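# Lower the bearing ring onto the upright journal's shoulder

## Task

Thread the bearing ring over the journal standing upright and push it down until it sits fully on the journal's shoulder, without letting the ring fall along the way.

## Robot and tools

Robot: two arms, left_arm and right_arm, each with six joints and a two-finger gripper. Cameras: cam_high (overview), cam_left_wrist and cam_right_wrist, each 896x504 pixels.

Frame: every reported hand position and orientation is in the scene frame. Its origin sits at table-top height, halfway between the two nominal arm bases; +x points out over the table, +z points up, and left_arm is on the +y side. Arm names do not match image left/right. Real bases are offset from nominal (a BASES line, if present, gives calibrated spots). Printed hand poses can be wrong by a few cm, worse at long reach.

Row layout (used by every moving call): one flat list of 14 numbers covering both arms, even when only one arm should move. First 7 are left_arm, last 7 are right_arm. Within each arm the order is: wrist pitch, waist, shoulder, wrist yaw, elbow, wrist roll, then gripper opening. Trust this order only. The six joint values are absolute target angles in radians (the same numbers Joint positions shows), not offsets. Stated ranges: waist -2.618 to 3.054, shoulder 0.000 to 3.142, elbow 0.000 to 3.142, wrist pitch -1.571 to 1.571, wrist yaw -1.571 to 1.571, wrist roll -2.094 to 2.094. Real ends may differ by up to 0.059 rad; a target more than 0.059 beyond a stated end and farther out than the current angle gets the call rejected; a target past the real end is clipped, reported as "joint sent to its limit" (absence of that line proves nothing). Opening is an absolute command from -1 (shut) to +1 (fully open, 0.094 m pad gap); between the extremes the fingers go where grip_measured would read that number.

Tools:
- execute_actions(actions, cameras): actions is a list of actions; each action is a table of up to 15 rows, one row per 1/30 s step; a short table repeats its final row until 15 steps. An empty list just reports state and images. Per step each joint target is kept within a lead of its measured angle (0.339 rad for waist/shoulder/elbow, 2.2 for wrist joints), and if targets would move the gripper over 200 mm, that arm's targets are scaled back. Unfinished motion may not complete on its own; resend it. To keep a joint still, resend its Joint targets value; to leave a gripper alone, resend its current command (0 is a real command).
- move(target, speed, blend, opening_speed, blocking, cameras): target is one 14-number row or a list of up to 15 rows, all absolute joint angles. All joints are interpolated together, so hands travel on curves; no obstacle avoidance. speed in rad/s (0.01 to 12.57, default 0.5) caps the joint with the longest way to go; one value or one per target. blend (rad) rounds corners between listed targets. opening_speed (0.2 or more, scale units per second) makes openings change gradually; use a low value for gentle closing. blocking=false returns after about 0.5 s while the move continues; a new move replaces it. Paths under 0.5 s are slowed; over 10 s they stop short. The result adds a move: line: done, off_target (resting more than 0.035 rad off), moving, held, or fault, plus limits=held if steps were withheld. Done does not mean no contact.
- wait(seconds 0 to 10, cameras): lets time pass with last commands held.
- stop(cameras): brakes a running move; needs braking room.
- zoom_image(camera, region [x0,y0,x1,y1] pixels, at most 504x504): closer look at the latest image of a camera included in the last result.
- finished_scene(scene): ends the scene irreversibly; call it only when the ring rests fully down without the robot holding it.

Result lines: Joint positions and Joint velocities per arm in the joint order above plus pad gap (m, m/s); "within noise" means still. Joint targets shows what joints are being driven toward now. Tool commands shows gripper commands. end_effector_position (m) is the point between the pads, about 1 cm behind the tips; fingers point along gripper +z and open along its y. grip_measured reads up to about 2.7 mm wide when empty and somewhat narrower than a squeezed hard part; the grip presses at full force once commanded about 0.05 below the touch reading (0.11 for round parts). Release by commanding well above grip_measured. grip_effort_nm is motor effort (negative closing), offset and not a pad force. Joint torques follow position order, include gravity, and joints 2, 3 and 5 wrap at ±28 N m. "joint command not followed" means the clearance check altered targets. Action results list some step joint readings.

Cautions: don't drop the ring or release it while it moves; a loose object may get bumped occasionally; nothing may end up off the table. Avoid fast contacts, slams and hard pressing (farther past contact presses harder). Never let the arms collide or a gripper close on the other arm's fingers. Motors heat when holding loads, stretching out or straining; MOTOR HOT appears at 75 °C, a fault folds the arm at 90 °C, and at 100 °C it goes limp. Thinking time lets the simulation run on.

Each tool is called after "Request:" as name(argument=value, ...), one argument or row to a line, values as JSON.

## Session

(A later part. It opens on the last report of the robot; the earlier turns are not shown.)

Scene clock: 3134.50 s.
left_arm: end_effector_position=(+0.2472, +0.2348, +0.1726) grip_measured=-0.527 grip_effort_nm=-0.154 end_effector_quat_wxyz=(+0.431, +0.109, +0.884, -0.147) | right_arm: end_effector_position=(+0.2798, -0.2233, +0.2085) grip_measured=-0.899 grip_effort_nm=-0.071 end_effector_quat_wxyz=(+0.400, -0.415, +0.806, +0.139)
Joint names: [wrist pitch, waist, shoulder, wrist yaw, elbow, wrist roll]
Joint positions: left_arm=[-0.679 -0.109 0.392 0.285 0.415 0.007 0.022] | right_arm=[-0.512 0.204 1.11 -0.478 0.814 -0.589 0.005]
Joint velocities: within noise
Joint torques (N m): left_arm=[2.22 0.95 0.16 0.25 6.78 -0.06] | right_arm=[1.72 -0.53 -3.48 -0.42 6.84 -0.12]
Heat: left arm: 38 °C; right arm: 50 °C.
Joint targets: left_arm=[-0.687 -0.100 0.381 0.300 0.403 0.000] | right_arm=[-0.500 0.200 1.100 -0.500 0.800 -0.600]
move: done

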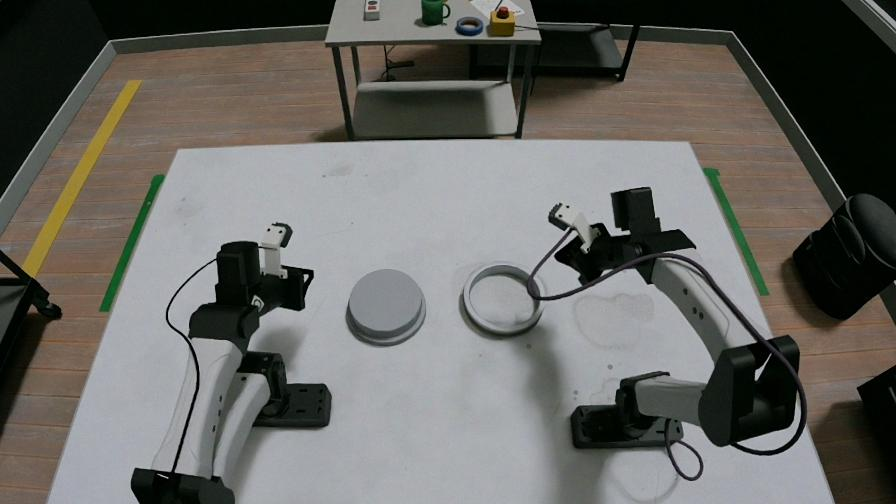

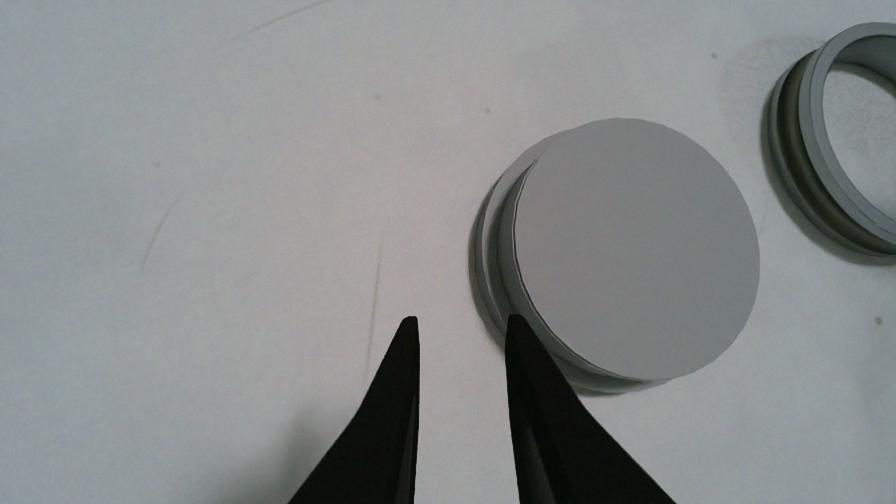

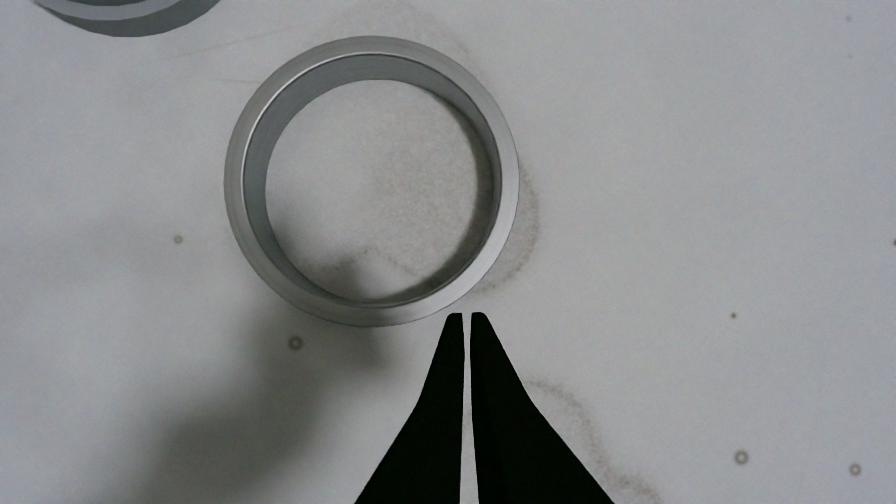

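Request:
move(
  target=[
    [-0.7,-0.4,1.2,0.7,1.1,0.8,0.28,-0.45,0.0,1.15,-0.7,0.65,-0.9,0.28],
    [-0.864,-0.522,2.16,1.009,1.561,1.443,0.28,-0.4015,-0.242,1.242,-0.985,0.482,-1.228,0.28],
  ],
  speed=[0.8, 0.8],
  blend=[0.1, 0.0],
)

Request:
zoom_image(
  camera="cam_right_wrist",
  region=[200, 0, 700, 504],
)

Request:
zoom_image(
  camera="cam_left_wrist",
  region=[200, 0, 700, 504],
)

Request:
zoom_image(
  camera="cam_high",
  region=[360, 180, 620, 360],
)

Scene clock: 3151.93 s.
left_arm: end_effector_position=(+0.3394, -0.0242, +0.1145) grip_measured=+0.277 grip_effort_nm=0.139 end_effector_quat_wxyz=(+0.256, +0.739, +0.476, -0.403) | right_arm: end_effector_position=(+0.2416, -0.2789, +0.1204) grip_measured=+0.278 grip_effort_nm=0.105 end_effector_quat_wxyz=(+0.443, -0.480, +0.729, +0.204)
Joint names: [wrist pitch, waist, shoulder, wrist yaw, elbow, wrist roll]
Joint positions: left_arm=[-0.85 -0.516 2.146 0.992 1.534 1.434 0.06] | right_arm=[-0.405 -0.238 1.236 -0.958 0.494 -1.218 0.06]
Joint velocities: within noise
Joint torques (N m): left_arm=[0.42 -0.49 -9.87 0.69 9.05 0.07] | right_arm=[1 -0.42 -2.19 -0.75 5.57 -0.09]
Heat: left arm: 39 °C; right arm: 44 °C.
Joint targets: left_arm=[-0.864 -0.522 2.160 1.009 1.561 1.443] | right_arm=[-0.402 -0.242 1.242 -0.985 0.482 -1.228]
move: done

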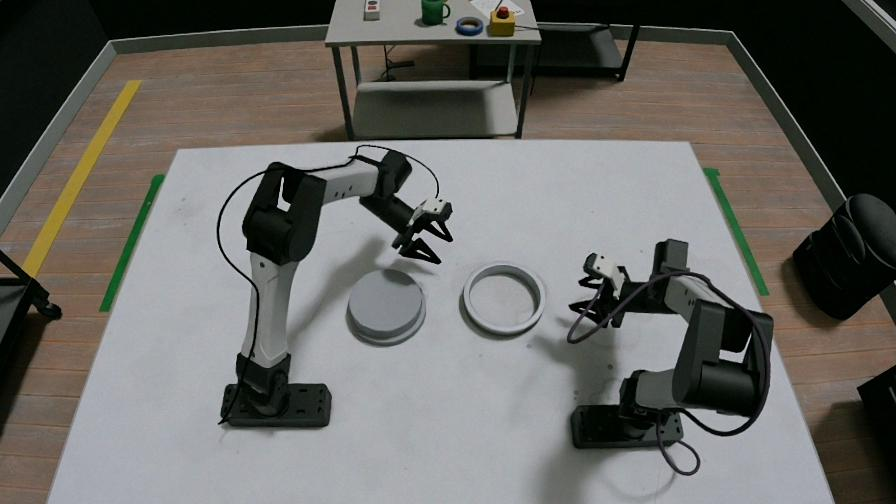

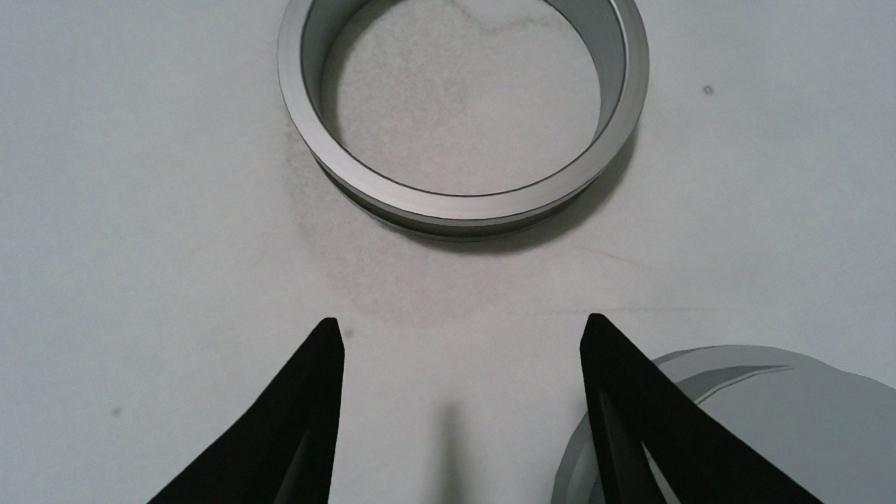

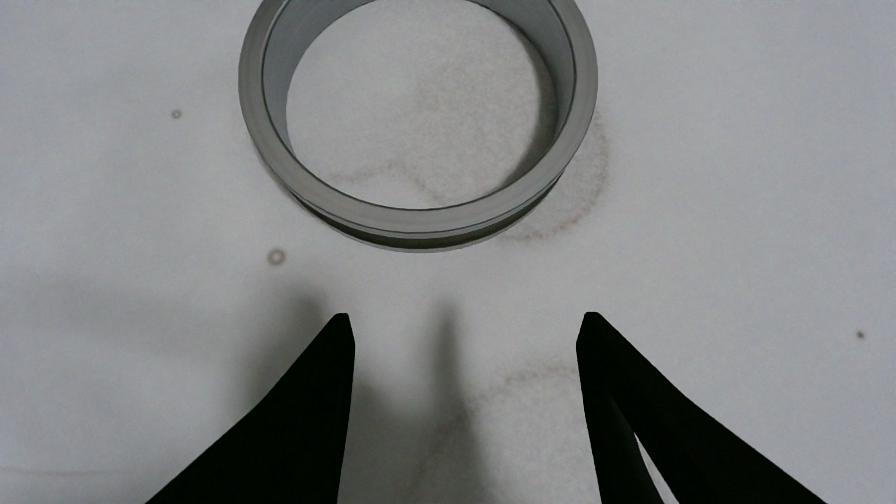

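Scaled by 1.000.

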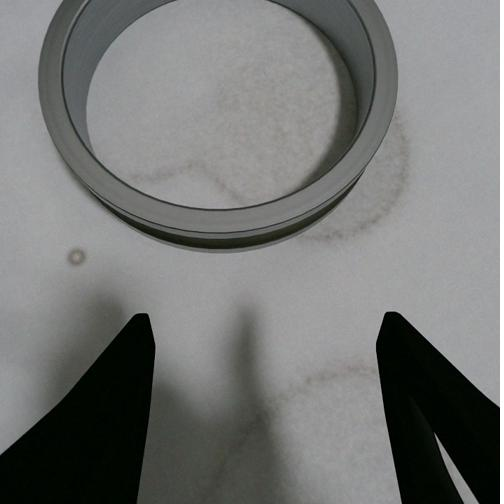

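Scaled by 1.000.

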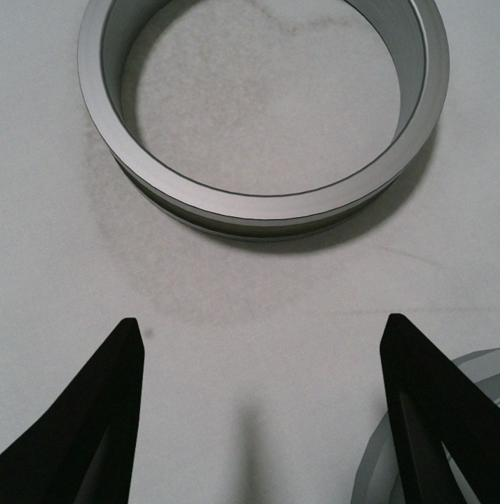

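Scaled by 1.938 from the camera's 896x504 image, which has a finer 1280x720 frame.

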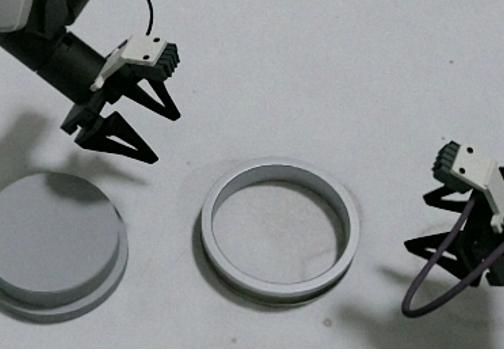

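Request:
move(
  target=[
    [-0.864,-0.522,2.16,1.024,1.561,1.443,0.28,-0.4015,-0.242,1.242,-1.055,0.482,-1.228,0.28],
    [-0.558,-0.525,2.353,1.024,1.429,1.453,0.28,0.225,-0.244,1.676,-1.055,0.287,-1.238,0.28],
  ],
  speed=[0.4, 0.3],
  blend=[0.0, 0.0],
)

Scene clock: 3219.60 s.
left_arm: end_effector_position=(+0.3430, -0.0279, +0.0280) grip_measured=+0.277 grip_effort_nm=0.139 end_effector_quat_wxyz=(+0.264, +0.739, +0.467, -0.407) | right_arm: end_effector_position=(+0.2372, -0.2710, +0.0358) grip_measured=+0.278 grip_effort_nm=0.105 end_effector_quat_wxyz=(+0.461, -0.481, +0.710, +0.229)
Joint names: [wrist pitch, waist, shoulder, wrist yaw, elbow, wrist roll]
Joint positions: left_arm=[-0.57 -0.516 2.326 1.008 1.442 1.446 0.06] | right_arm=[0.22 -0.24 1.67 -1.031 0.297 -1.23 0.06]
Joint velocities: within noise
Joint torques (N m): left_arm=[0.75 -0.77 -9.39 0.67 4.6 0.07] | right_arm=[0.99 -0.38 -3.49 -0.72 2.74 -0.07]
Heat: left arm: 50 °C; right arm: 43 °C.
Joint targets: left_arm=[-0.558 -0.525 2.353 1.024 1.429 1.453] | right_arm=[0.225 -0.244 1.676 -1.055 0.287 -1.238]
move: done

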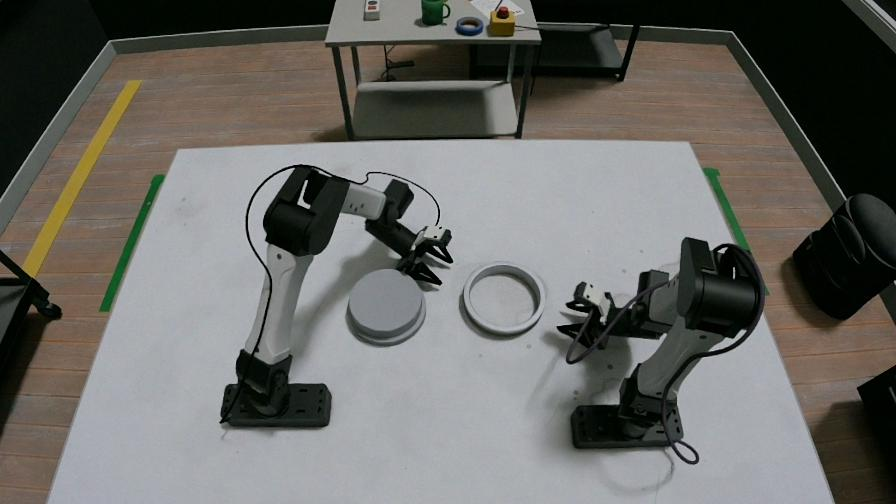

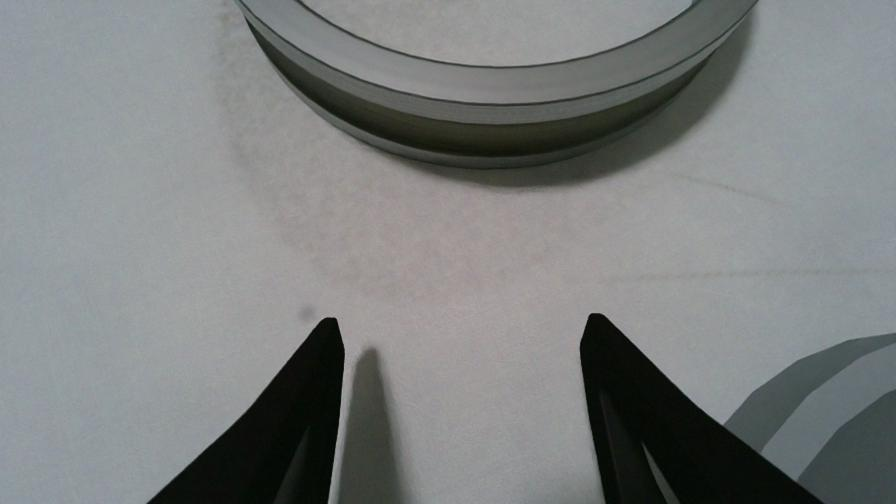

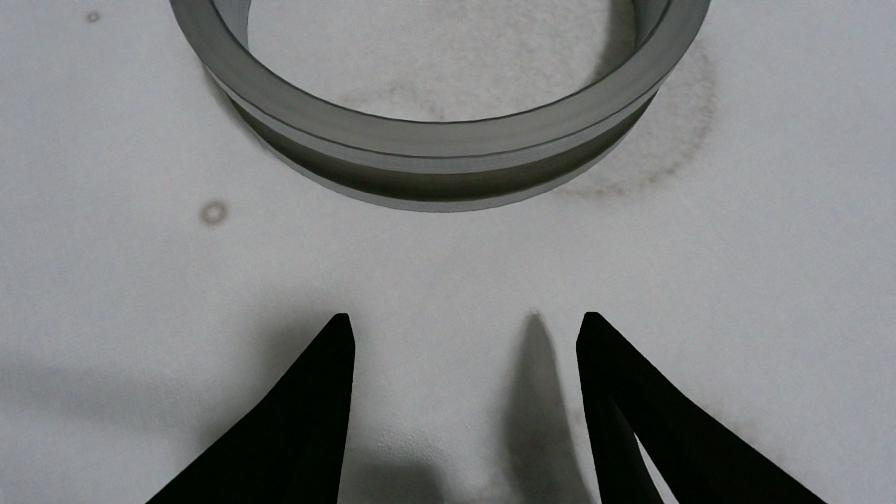

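Request:
zoom_image(
  camera="cam_left_wrist",
  region=[200, 0, 500, 170],
)

Request:
zoom_image(
  camera="cam_left_wrist",
  region=[480, 0, 780, 170],
)

Request:
zoom_image(
  camera="cam_high",
  region=[360, 200, 620, 360],
)

Scaled by 1.680 from the camera's 896x504 image, which has a finer 1280x720 frame.

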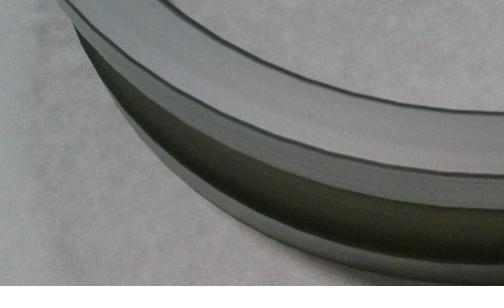

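Scaled by 1.680 from the camera's 896x504 image, which has a finer 1280x720 frame.

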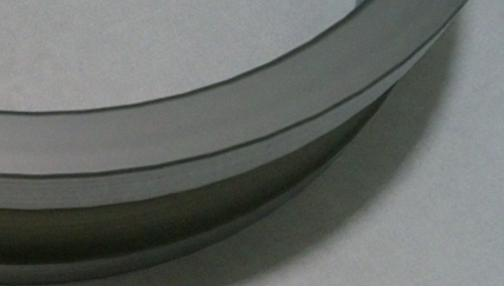

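Scaled by 1.938 from the camera's 896x504 image, which has a finer 1280x720 frame.

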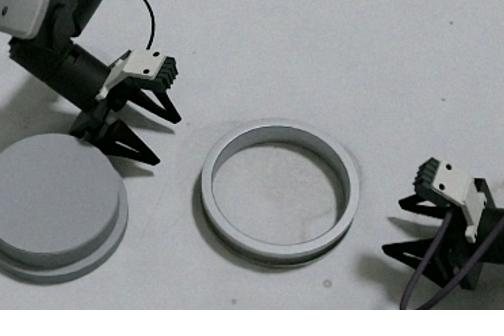

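Request:
move(
  target=[
    [-0.864,-0.522,2.16,1.024,1.561,1.443,0.28,-0.4015,-0.242,1.242,-1.055,0.482,-1.228,0.28],
    [-1.456,-0.789,1.688,0.0,1.573,0.8,0.28,-1.415,0.654,1.957,-0.05,1.921,0.8,0.28],
  ],
  speed=[0.4, 0.7],
  blend=[0.1, 0.0],
)

Request:
zoom_image(
  camera="cam_left_wrist",
  region=[196, 0, 700, 504],
)

Request:
zoom_image(
  camera="cam_right_wrist",
  region=[196, 0, 700, 504],
)

Request:
move(
  target=[-1.456,-0.789,1.688,0.0,1.573,0.0,0.28,-1.415,0.654,1.957,-0.05,1.921,0.0,0.28],
  speed=0.7,
)

Request:
move(
  target=[-1.456,-0.789,1.688,0.0,1.573,-0.8,0.28,-1.415,0.654,1.957,-0.05,1.921,-0.8,0.28],
  speed=0.7,
)

Scene clock: 3309.87 s.
left_arm: end_effector_position=(+0.2571, +0.0936, +0.1821) grip_measured=+0.277 grip_effort_nm=0.139 end_effector_quat_wxyz=(-0.026, +0.709, +0.705, -0.008) | right_arm: end_effector_position=(+0.3035, -0.1144, +0.1966) grip_measured=+0.278 grip_effort_nm=0.095 end_effector_quat_wxyz=(+0.028, +0.084, +0.994, +0.065)
Joint names: [wrist pitch, waist, shoulder, wrist yaw, elbow, wrist roll]
Joint positions: left_arm=[-1.442 -0.78 1.722 0.015 1.542 0.808 0.06] | right_arm=[-1.383 0.655 1.949 -0.064 1.888 0.79 0.06]
Joint velocities: within noise
Joint torques (N m): left_arm=[0.09 -0.73 -10.28 -0.09 9.55 -0.06] | right_arm=[0.21 -0.1 -7.84 0.23 10.36 0.14]
Heat: left arm: 53 °C; right arm: 40 °C.
Joint targets: left_arm=[-1.456 -0.789 1.688 0.000 1.573 0.800] | right_arm=[-1.415 0.654 1.957 -0.050 1.921 0.800]
move: done

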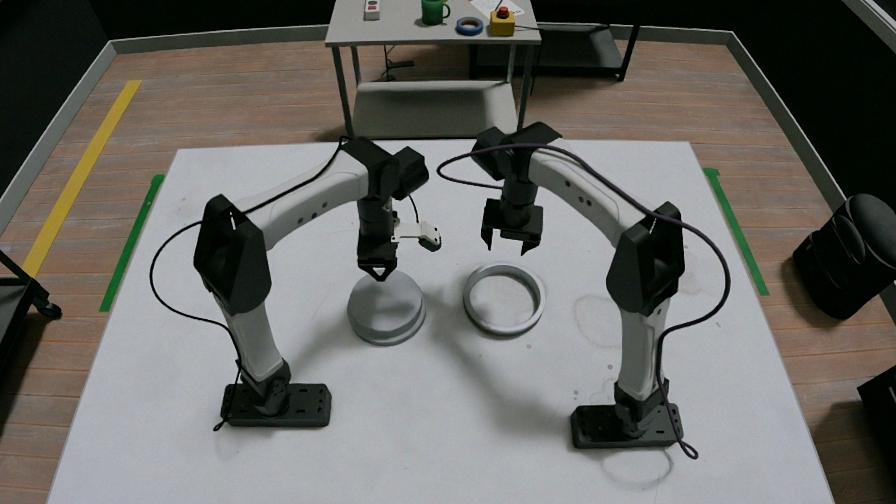

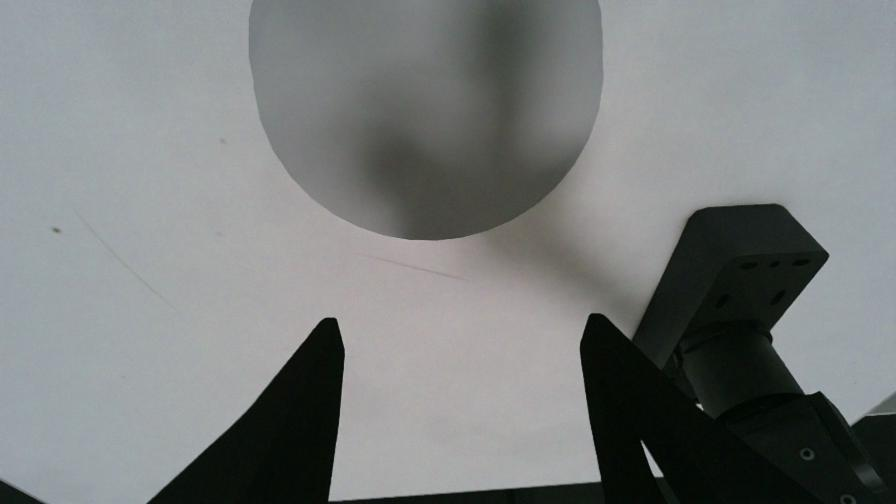

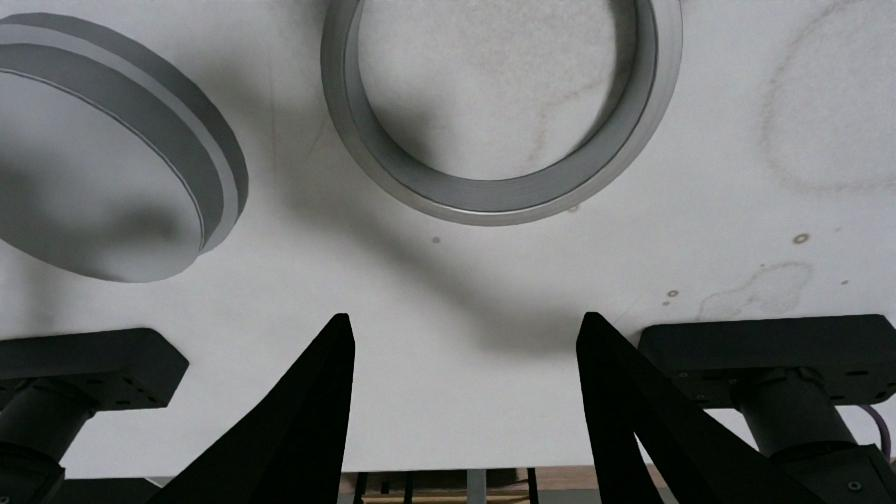

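Scaled by 1.000.

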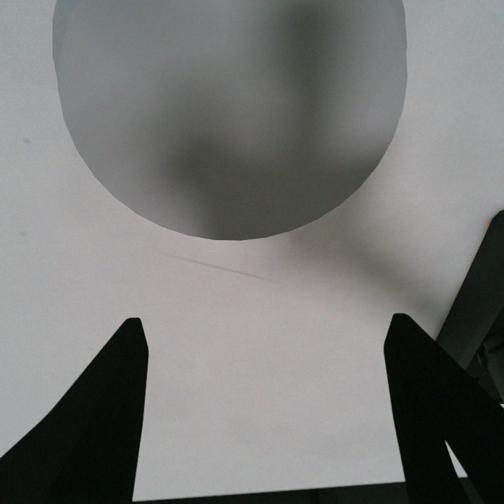

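Scaled by 1.000.

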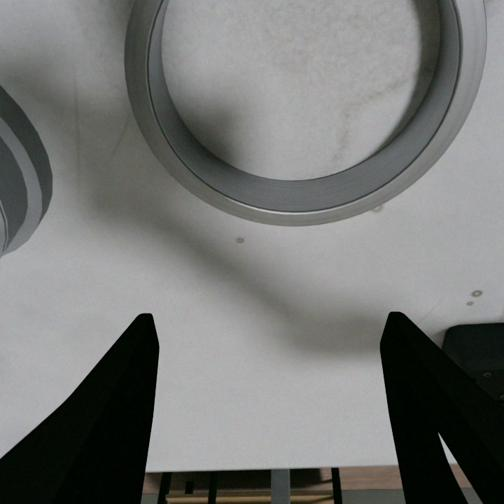

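Scene clock: 3311.87 s.
left_arm: end_effector_position=(+0.2570, +0.0937, +0.1821) grip_measured=+0.277 grip_effort_nm=0.134 end_effector_quat_wxyz=(-0.027, +0.379, +0.925, +0.003) | right_arm: end_effector_position=(+0.3035, -0.1149, +0.1965) grip_measured=+0.278 grip_effort_nm=0.095 end_effector_quat_wxyz=(+0.050, -0.300, +0.951, +0.048)
Joint names: [wrist pitch, waist, shoulder, wrist yaw, elbow, wrist roll]
Joint positions: left_arm=[-1.442 -0.78 1.722 0.014 1.542 0.009 0.06] | right_arm=[-1.384 0.655 1.949 -0.061 1.888 0.01 0.06]
Joint velocities: within noise
Joint torques (N m): left_arm=[0.12 -0.73 -10.28 -0.13 9.58 -0.1] | right_arm=[0.24 -0.02 -7.86 0.16 10.35 -0.1]
Heat: left arm: 53 °C; right arm: 40 °C.
Joint targets: left_arm=[-1.456 -0.789 1.688 0.000 1.573 0.000] | right_arm=[-1.415 0.654 1.957 -0.050 1.921 0.000]
move: done

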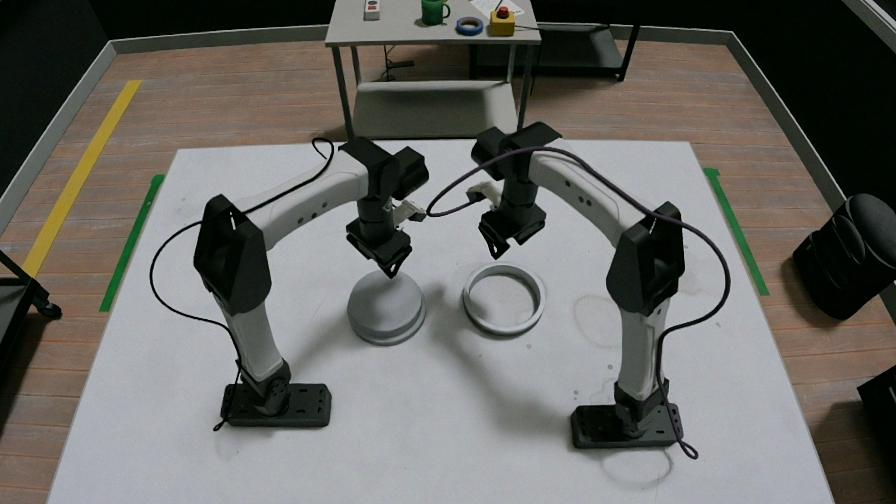

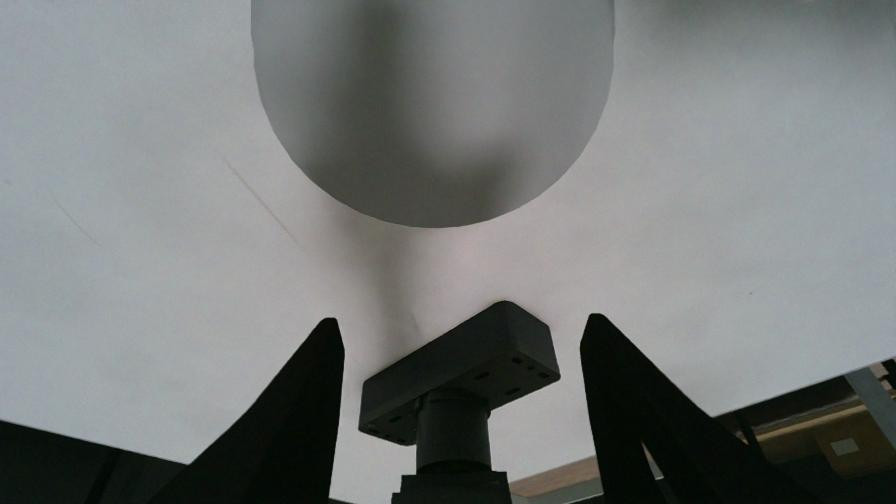

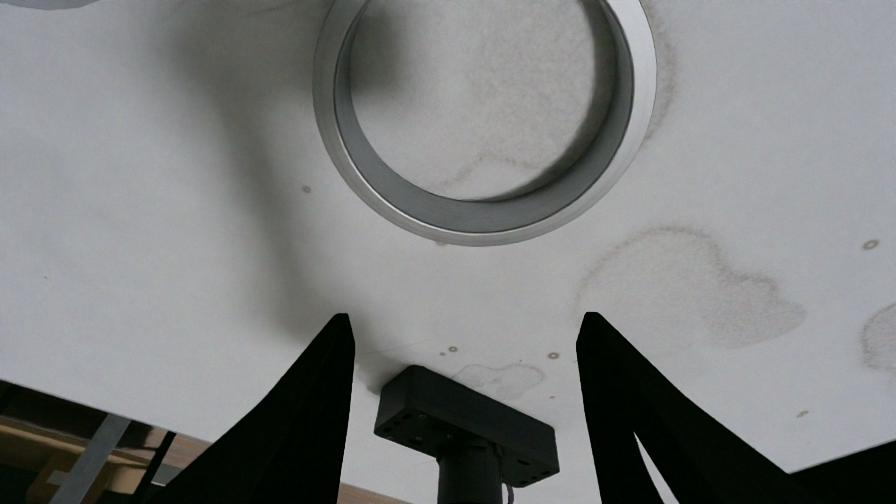

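Scene clock: 3313.87 s.
left_arm: end_effector_position=(+0.2570, +0.0937, +0.1821) grip_measured=+0.277 grip_effort_nm=0.134 end_effector_quat_wxyz=(-0.023, -0.011, +1.000, +0.013) | right_arm: end_effector_position=(+0.3038, -0.1153, +0.1965) grip_measured=+0.278 grip_effort_nm=0.095 end_effector_quat_wxyz=(+0.065, -0.646, +0.760, +0.024)
Joint names: [wrist pitch, waist, shoulder, wrist yaw, elbow, wrist roll]
Joint positions: left_arm=[-1.442 -0.78 1.722 0.014 1.542 -0.791 0.06] | right_arm=[-1.384 0.655 1.949 -0.058 1.888 -0.787 0.06]
Joint velocities: within noise
Joint torques (N m): left_arm=[0.1 -0.73 -10.28 -0.17 9.55 -0.09] | right_arm=[0.23 -0.09 -7.84 0.1 10.32 -0.13]
Heat: left arm: 52 °C; right arm: 41 °C.
Joint targets: left_arm=[-1.456 -0.789 1.688 0.000 1.573 -0.800] | right_arm=[-1.415 0.654 1.957 -0.050 1.921 -0.800]
move: done

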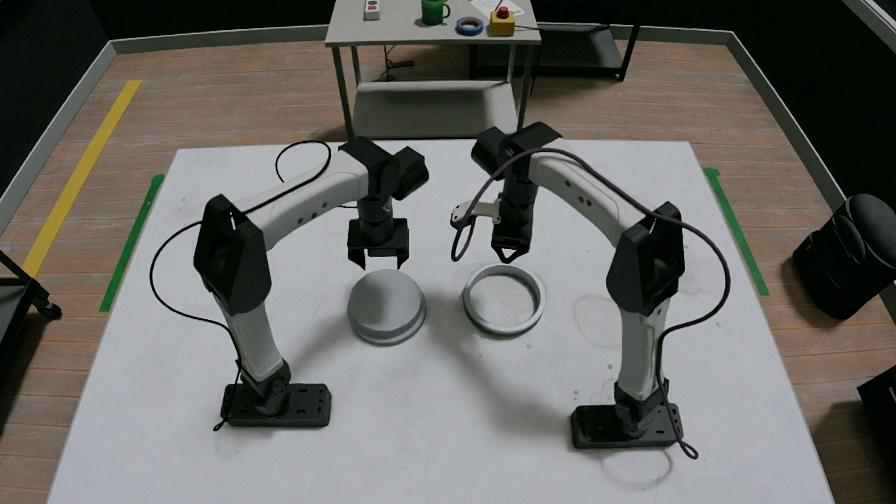

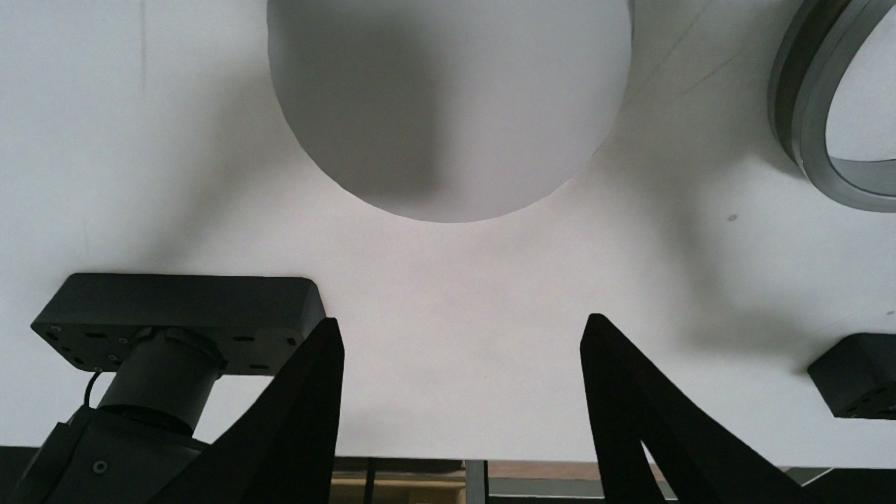

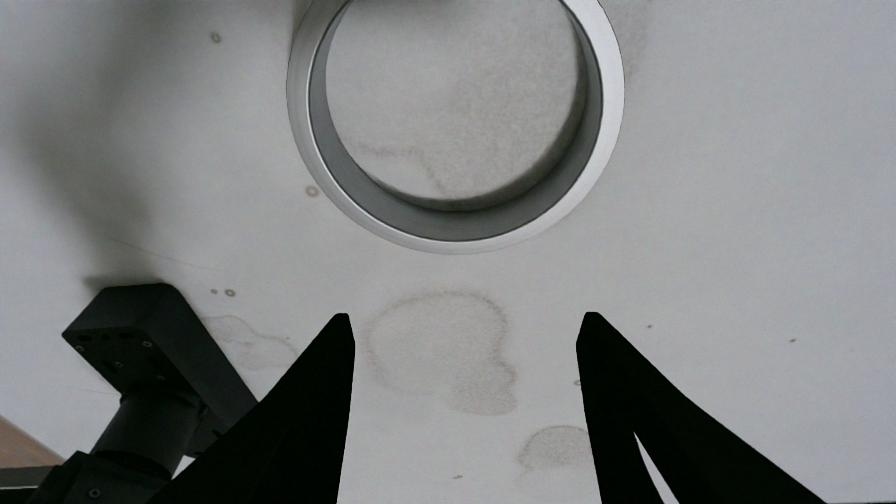

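Request:
zoom_image(
  camera="cam_left_wrist",
  region=[240, 0, 460, 240],
)

Request:
zoom_image(
  camera="cam_left_wrist",
  region=[440, 0, 660, 240],
)

Request:
zoom_image(
  camera="cam_right_wrist",
  region=[260, 0, 480, 270],
)

Request:
zoom_image(
  camera="cam_right_wrist",
  region=[440, 0, 660, 270],
)

Request:
zoom_image(
  camera="cam_left_wrist",
  region=[392, 250, 896, 504],
)

Request:
zoom_image(
  camera="cam_left_wrist",
  region=[0, 250, 504, 504],
)

Scaled by 2.100 from the camera's 896x504 image, which has a finer 1280x720 frame.

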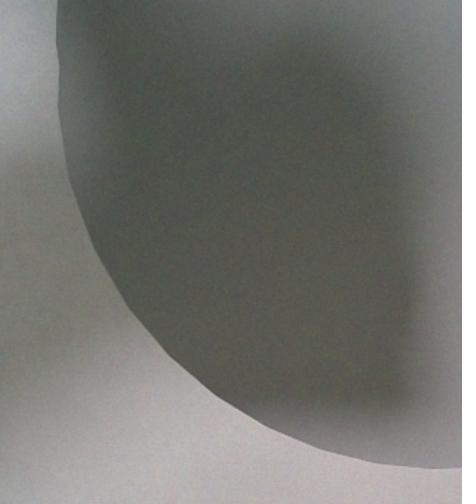

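Scaled by 2.100 from the camera's 896x504 image, which has a finer 1280x720 frame.

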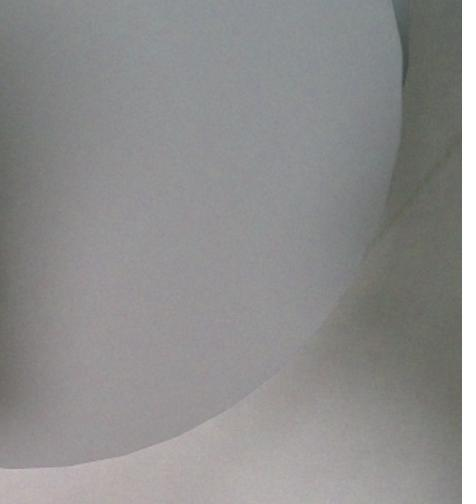

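Scaled by 1.867 from the camera's 896x504 image, which has a finer 1280x720 frame.

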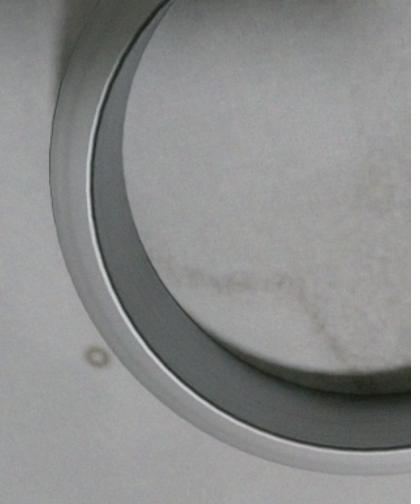

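Scaled by 1.867 from the camera's 896x504 image, which has a finer 1280x720 frame.

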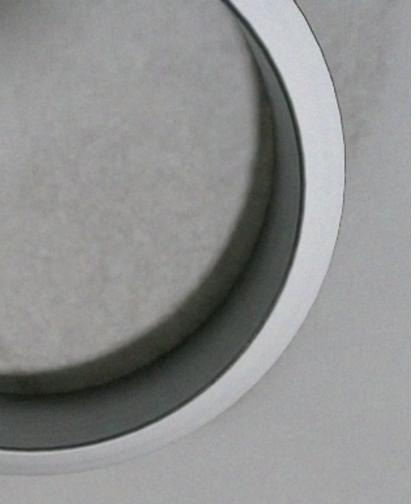

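Scaled by 1.000.

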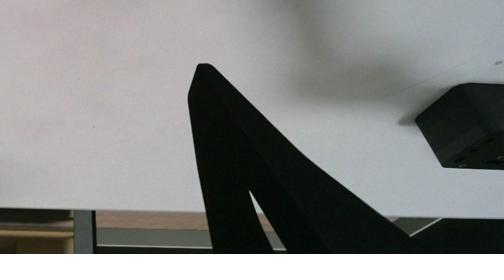

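Scaled by 1.000.

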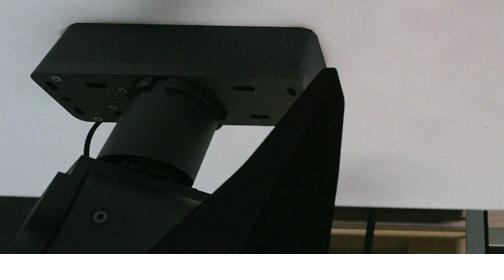

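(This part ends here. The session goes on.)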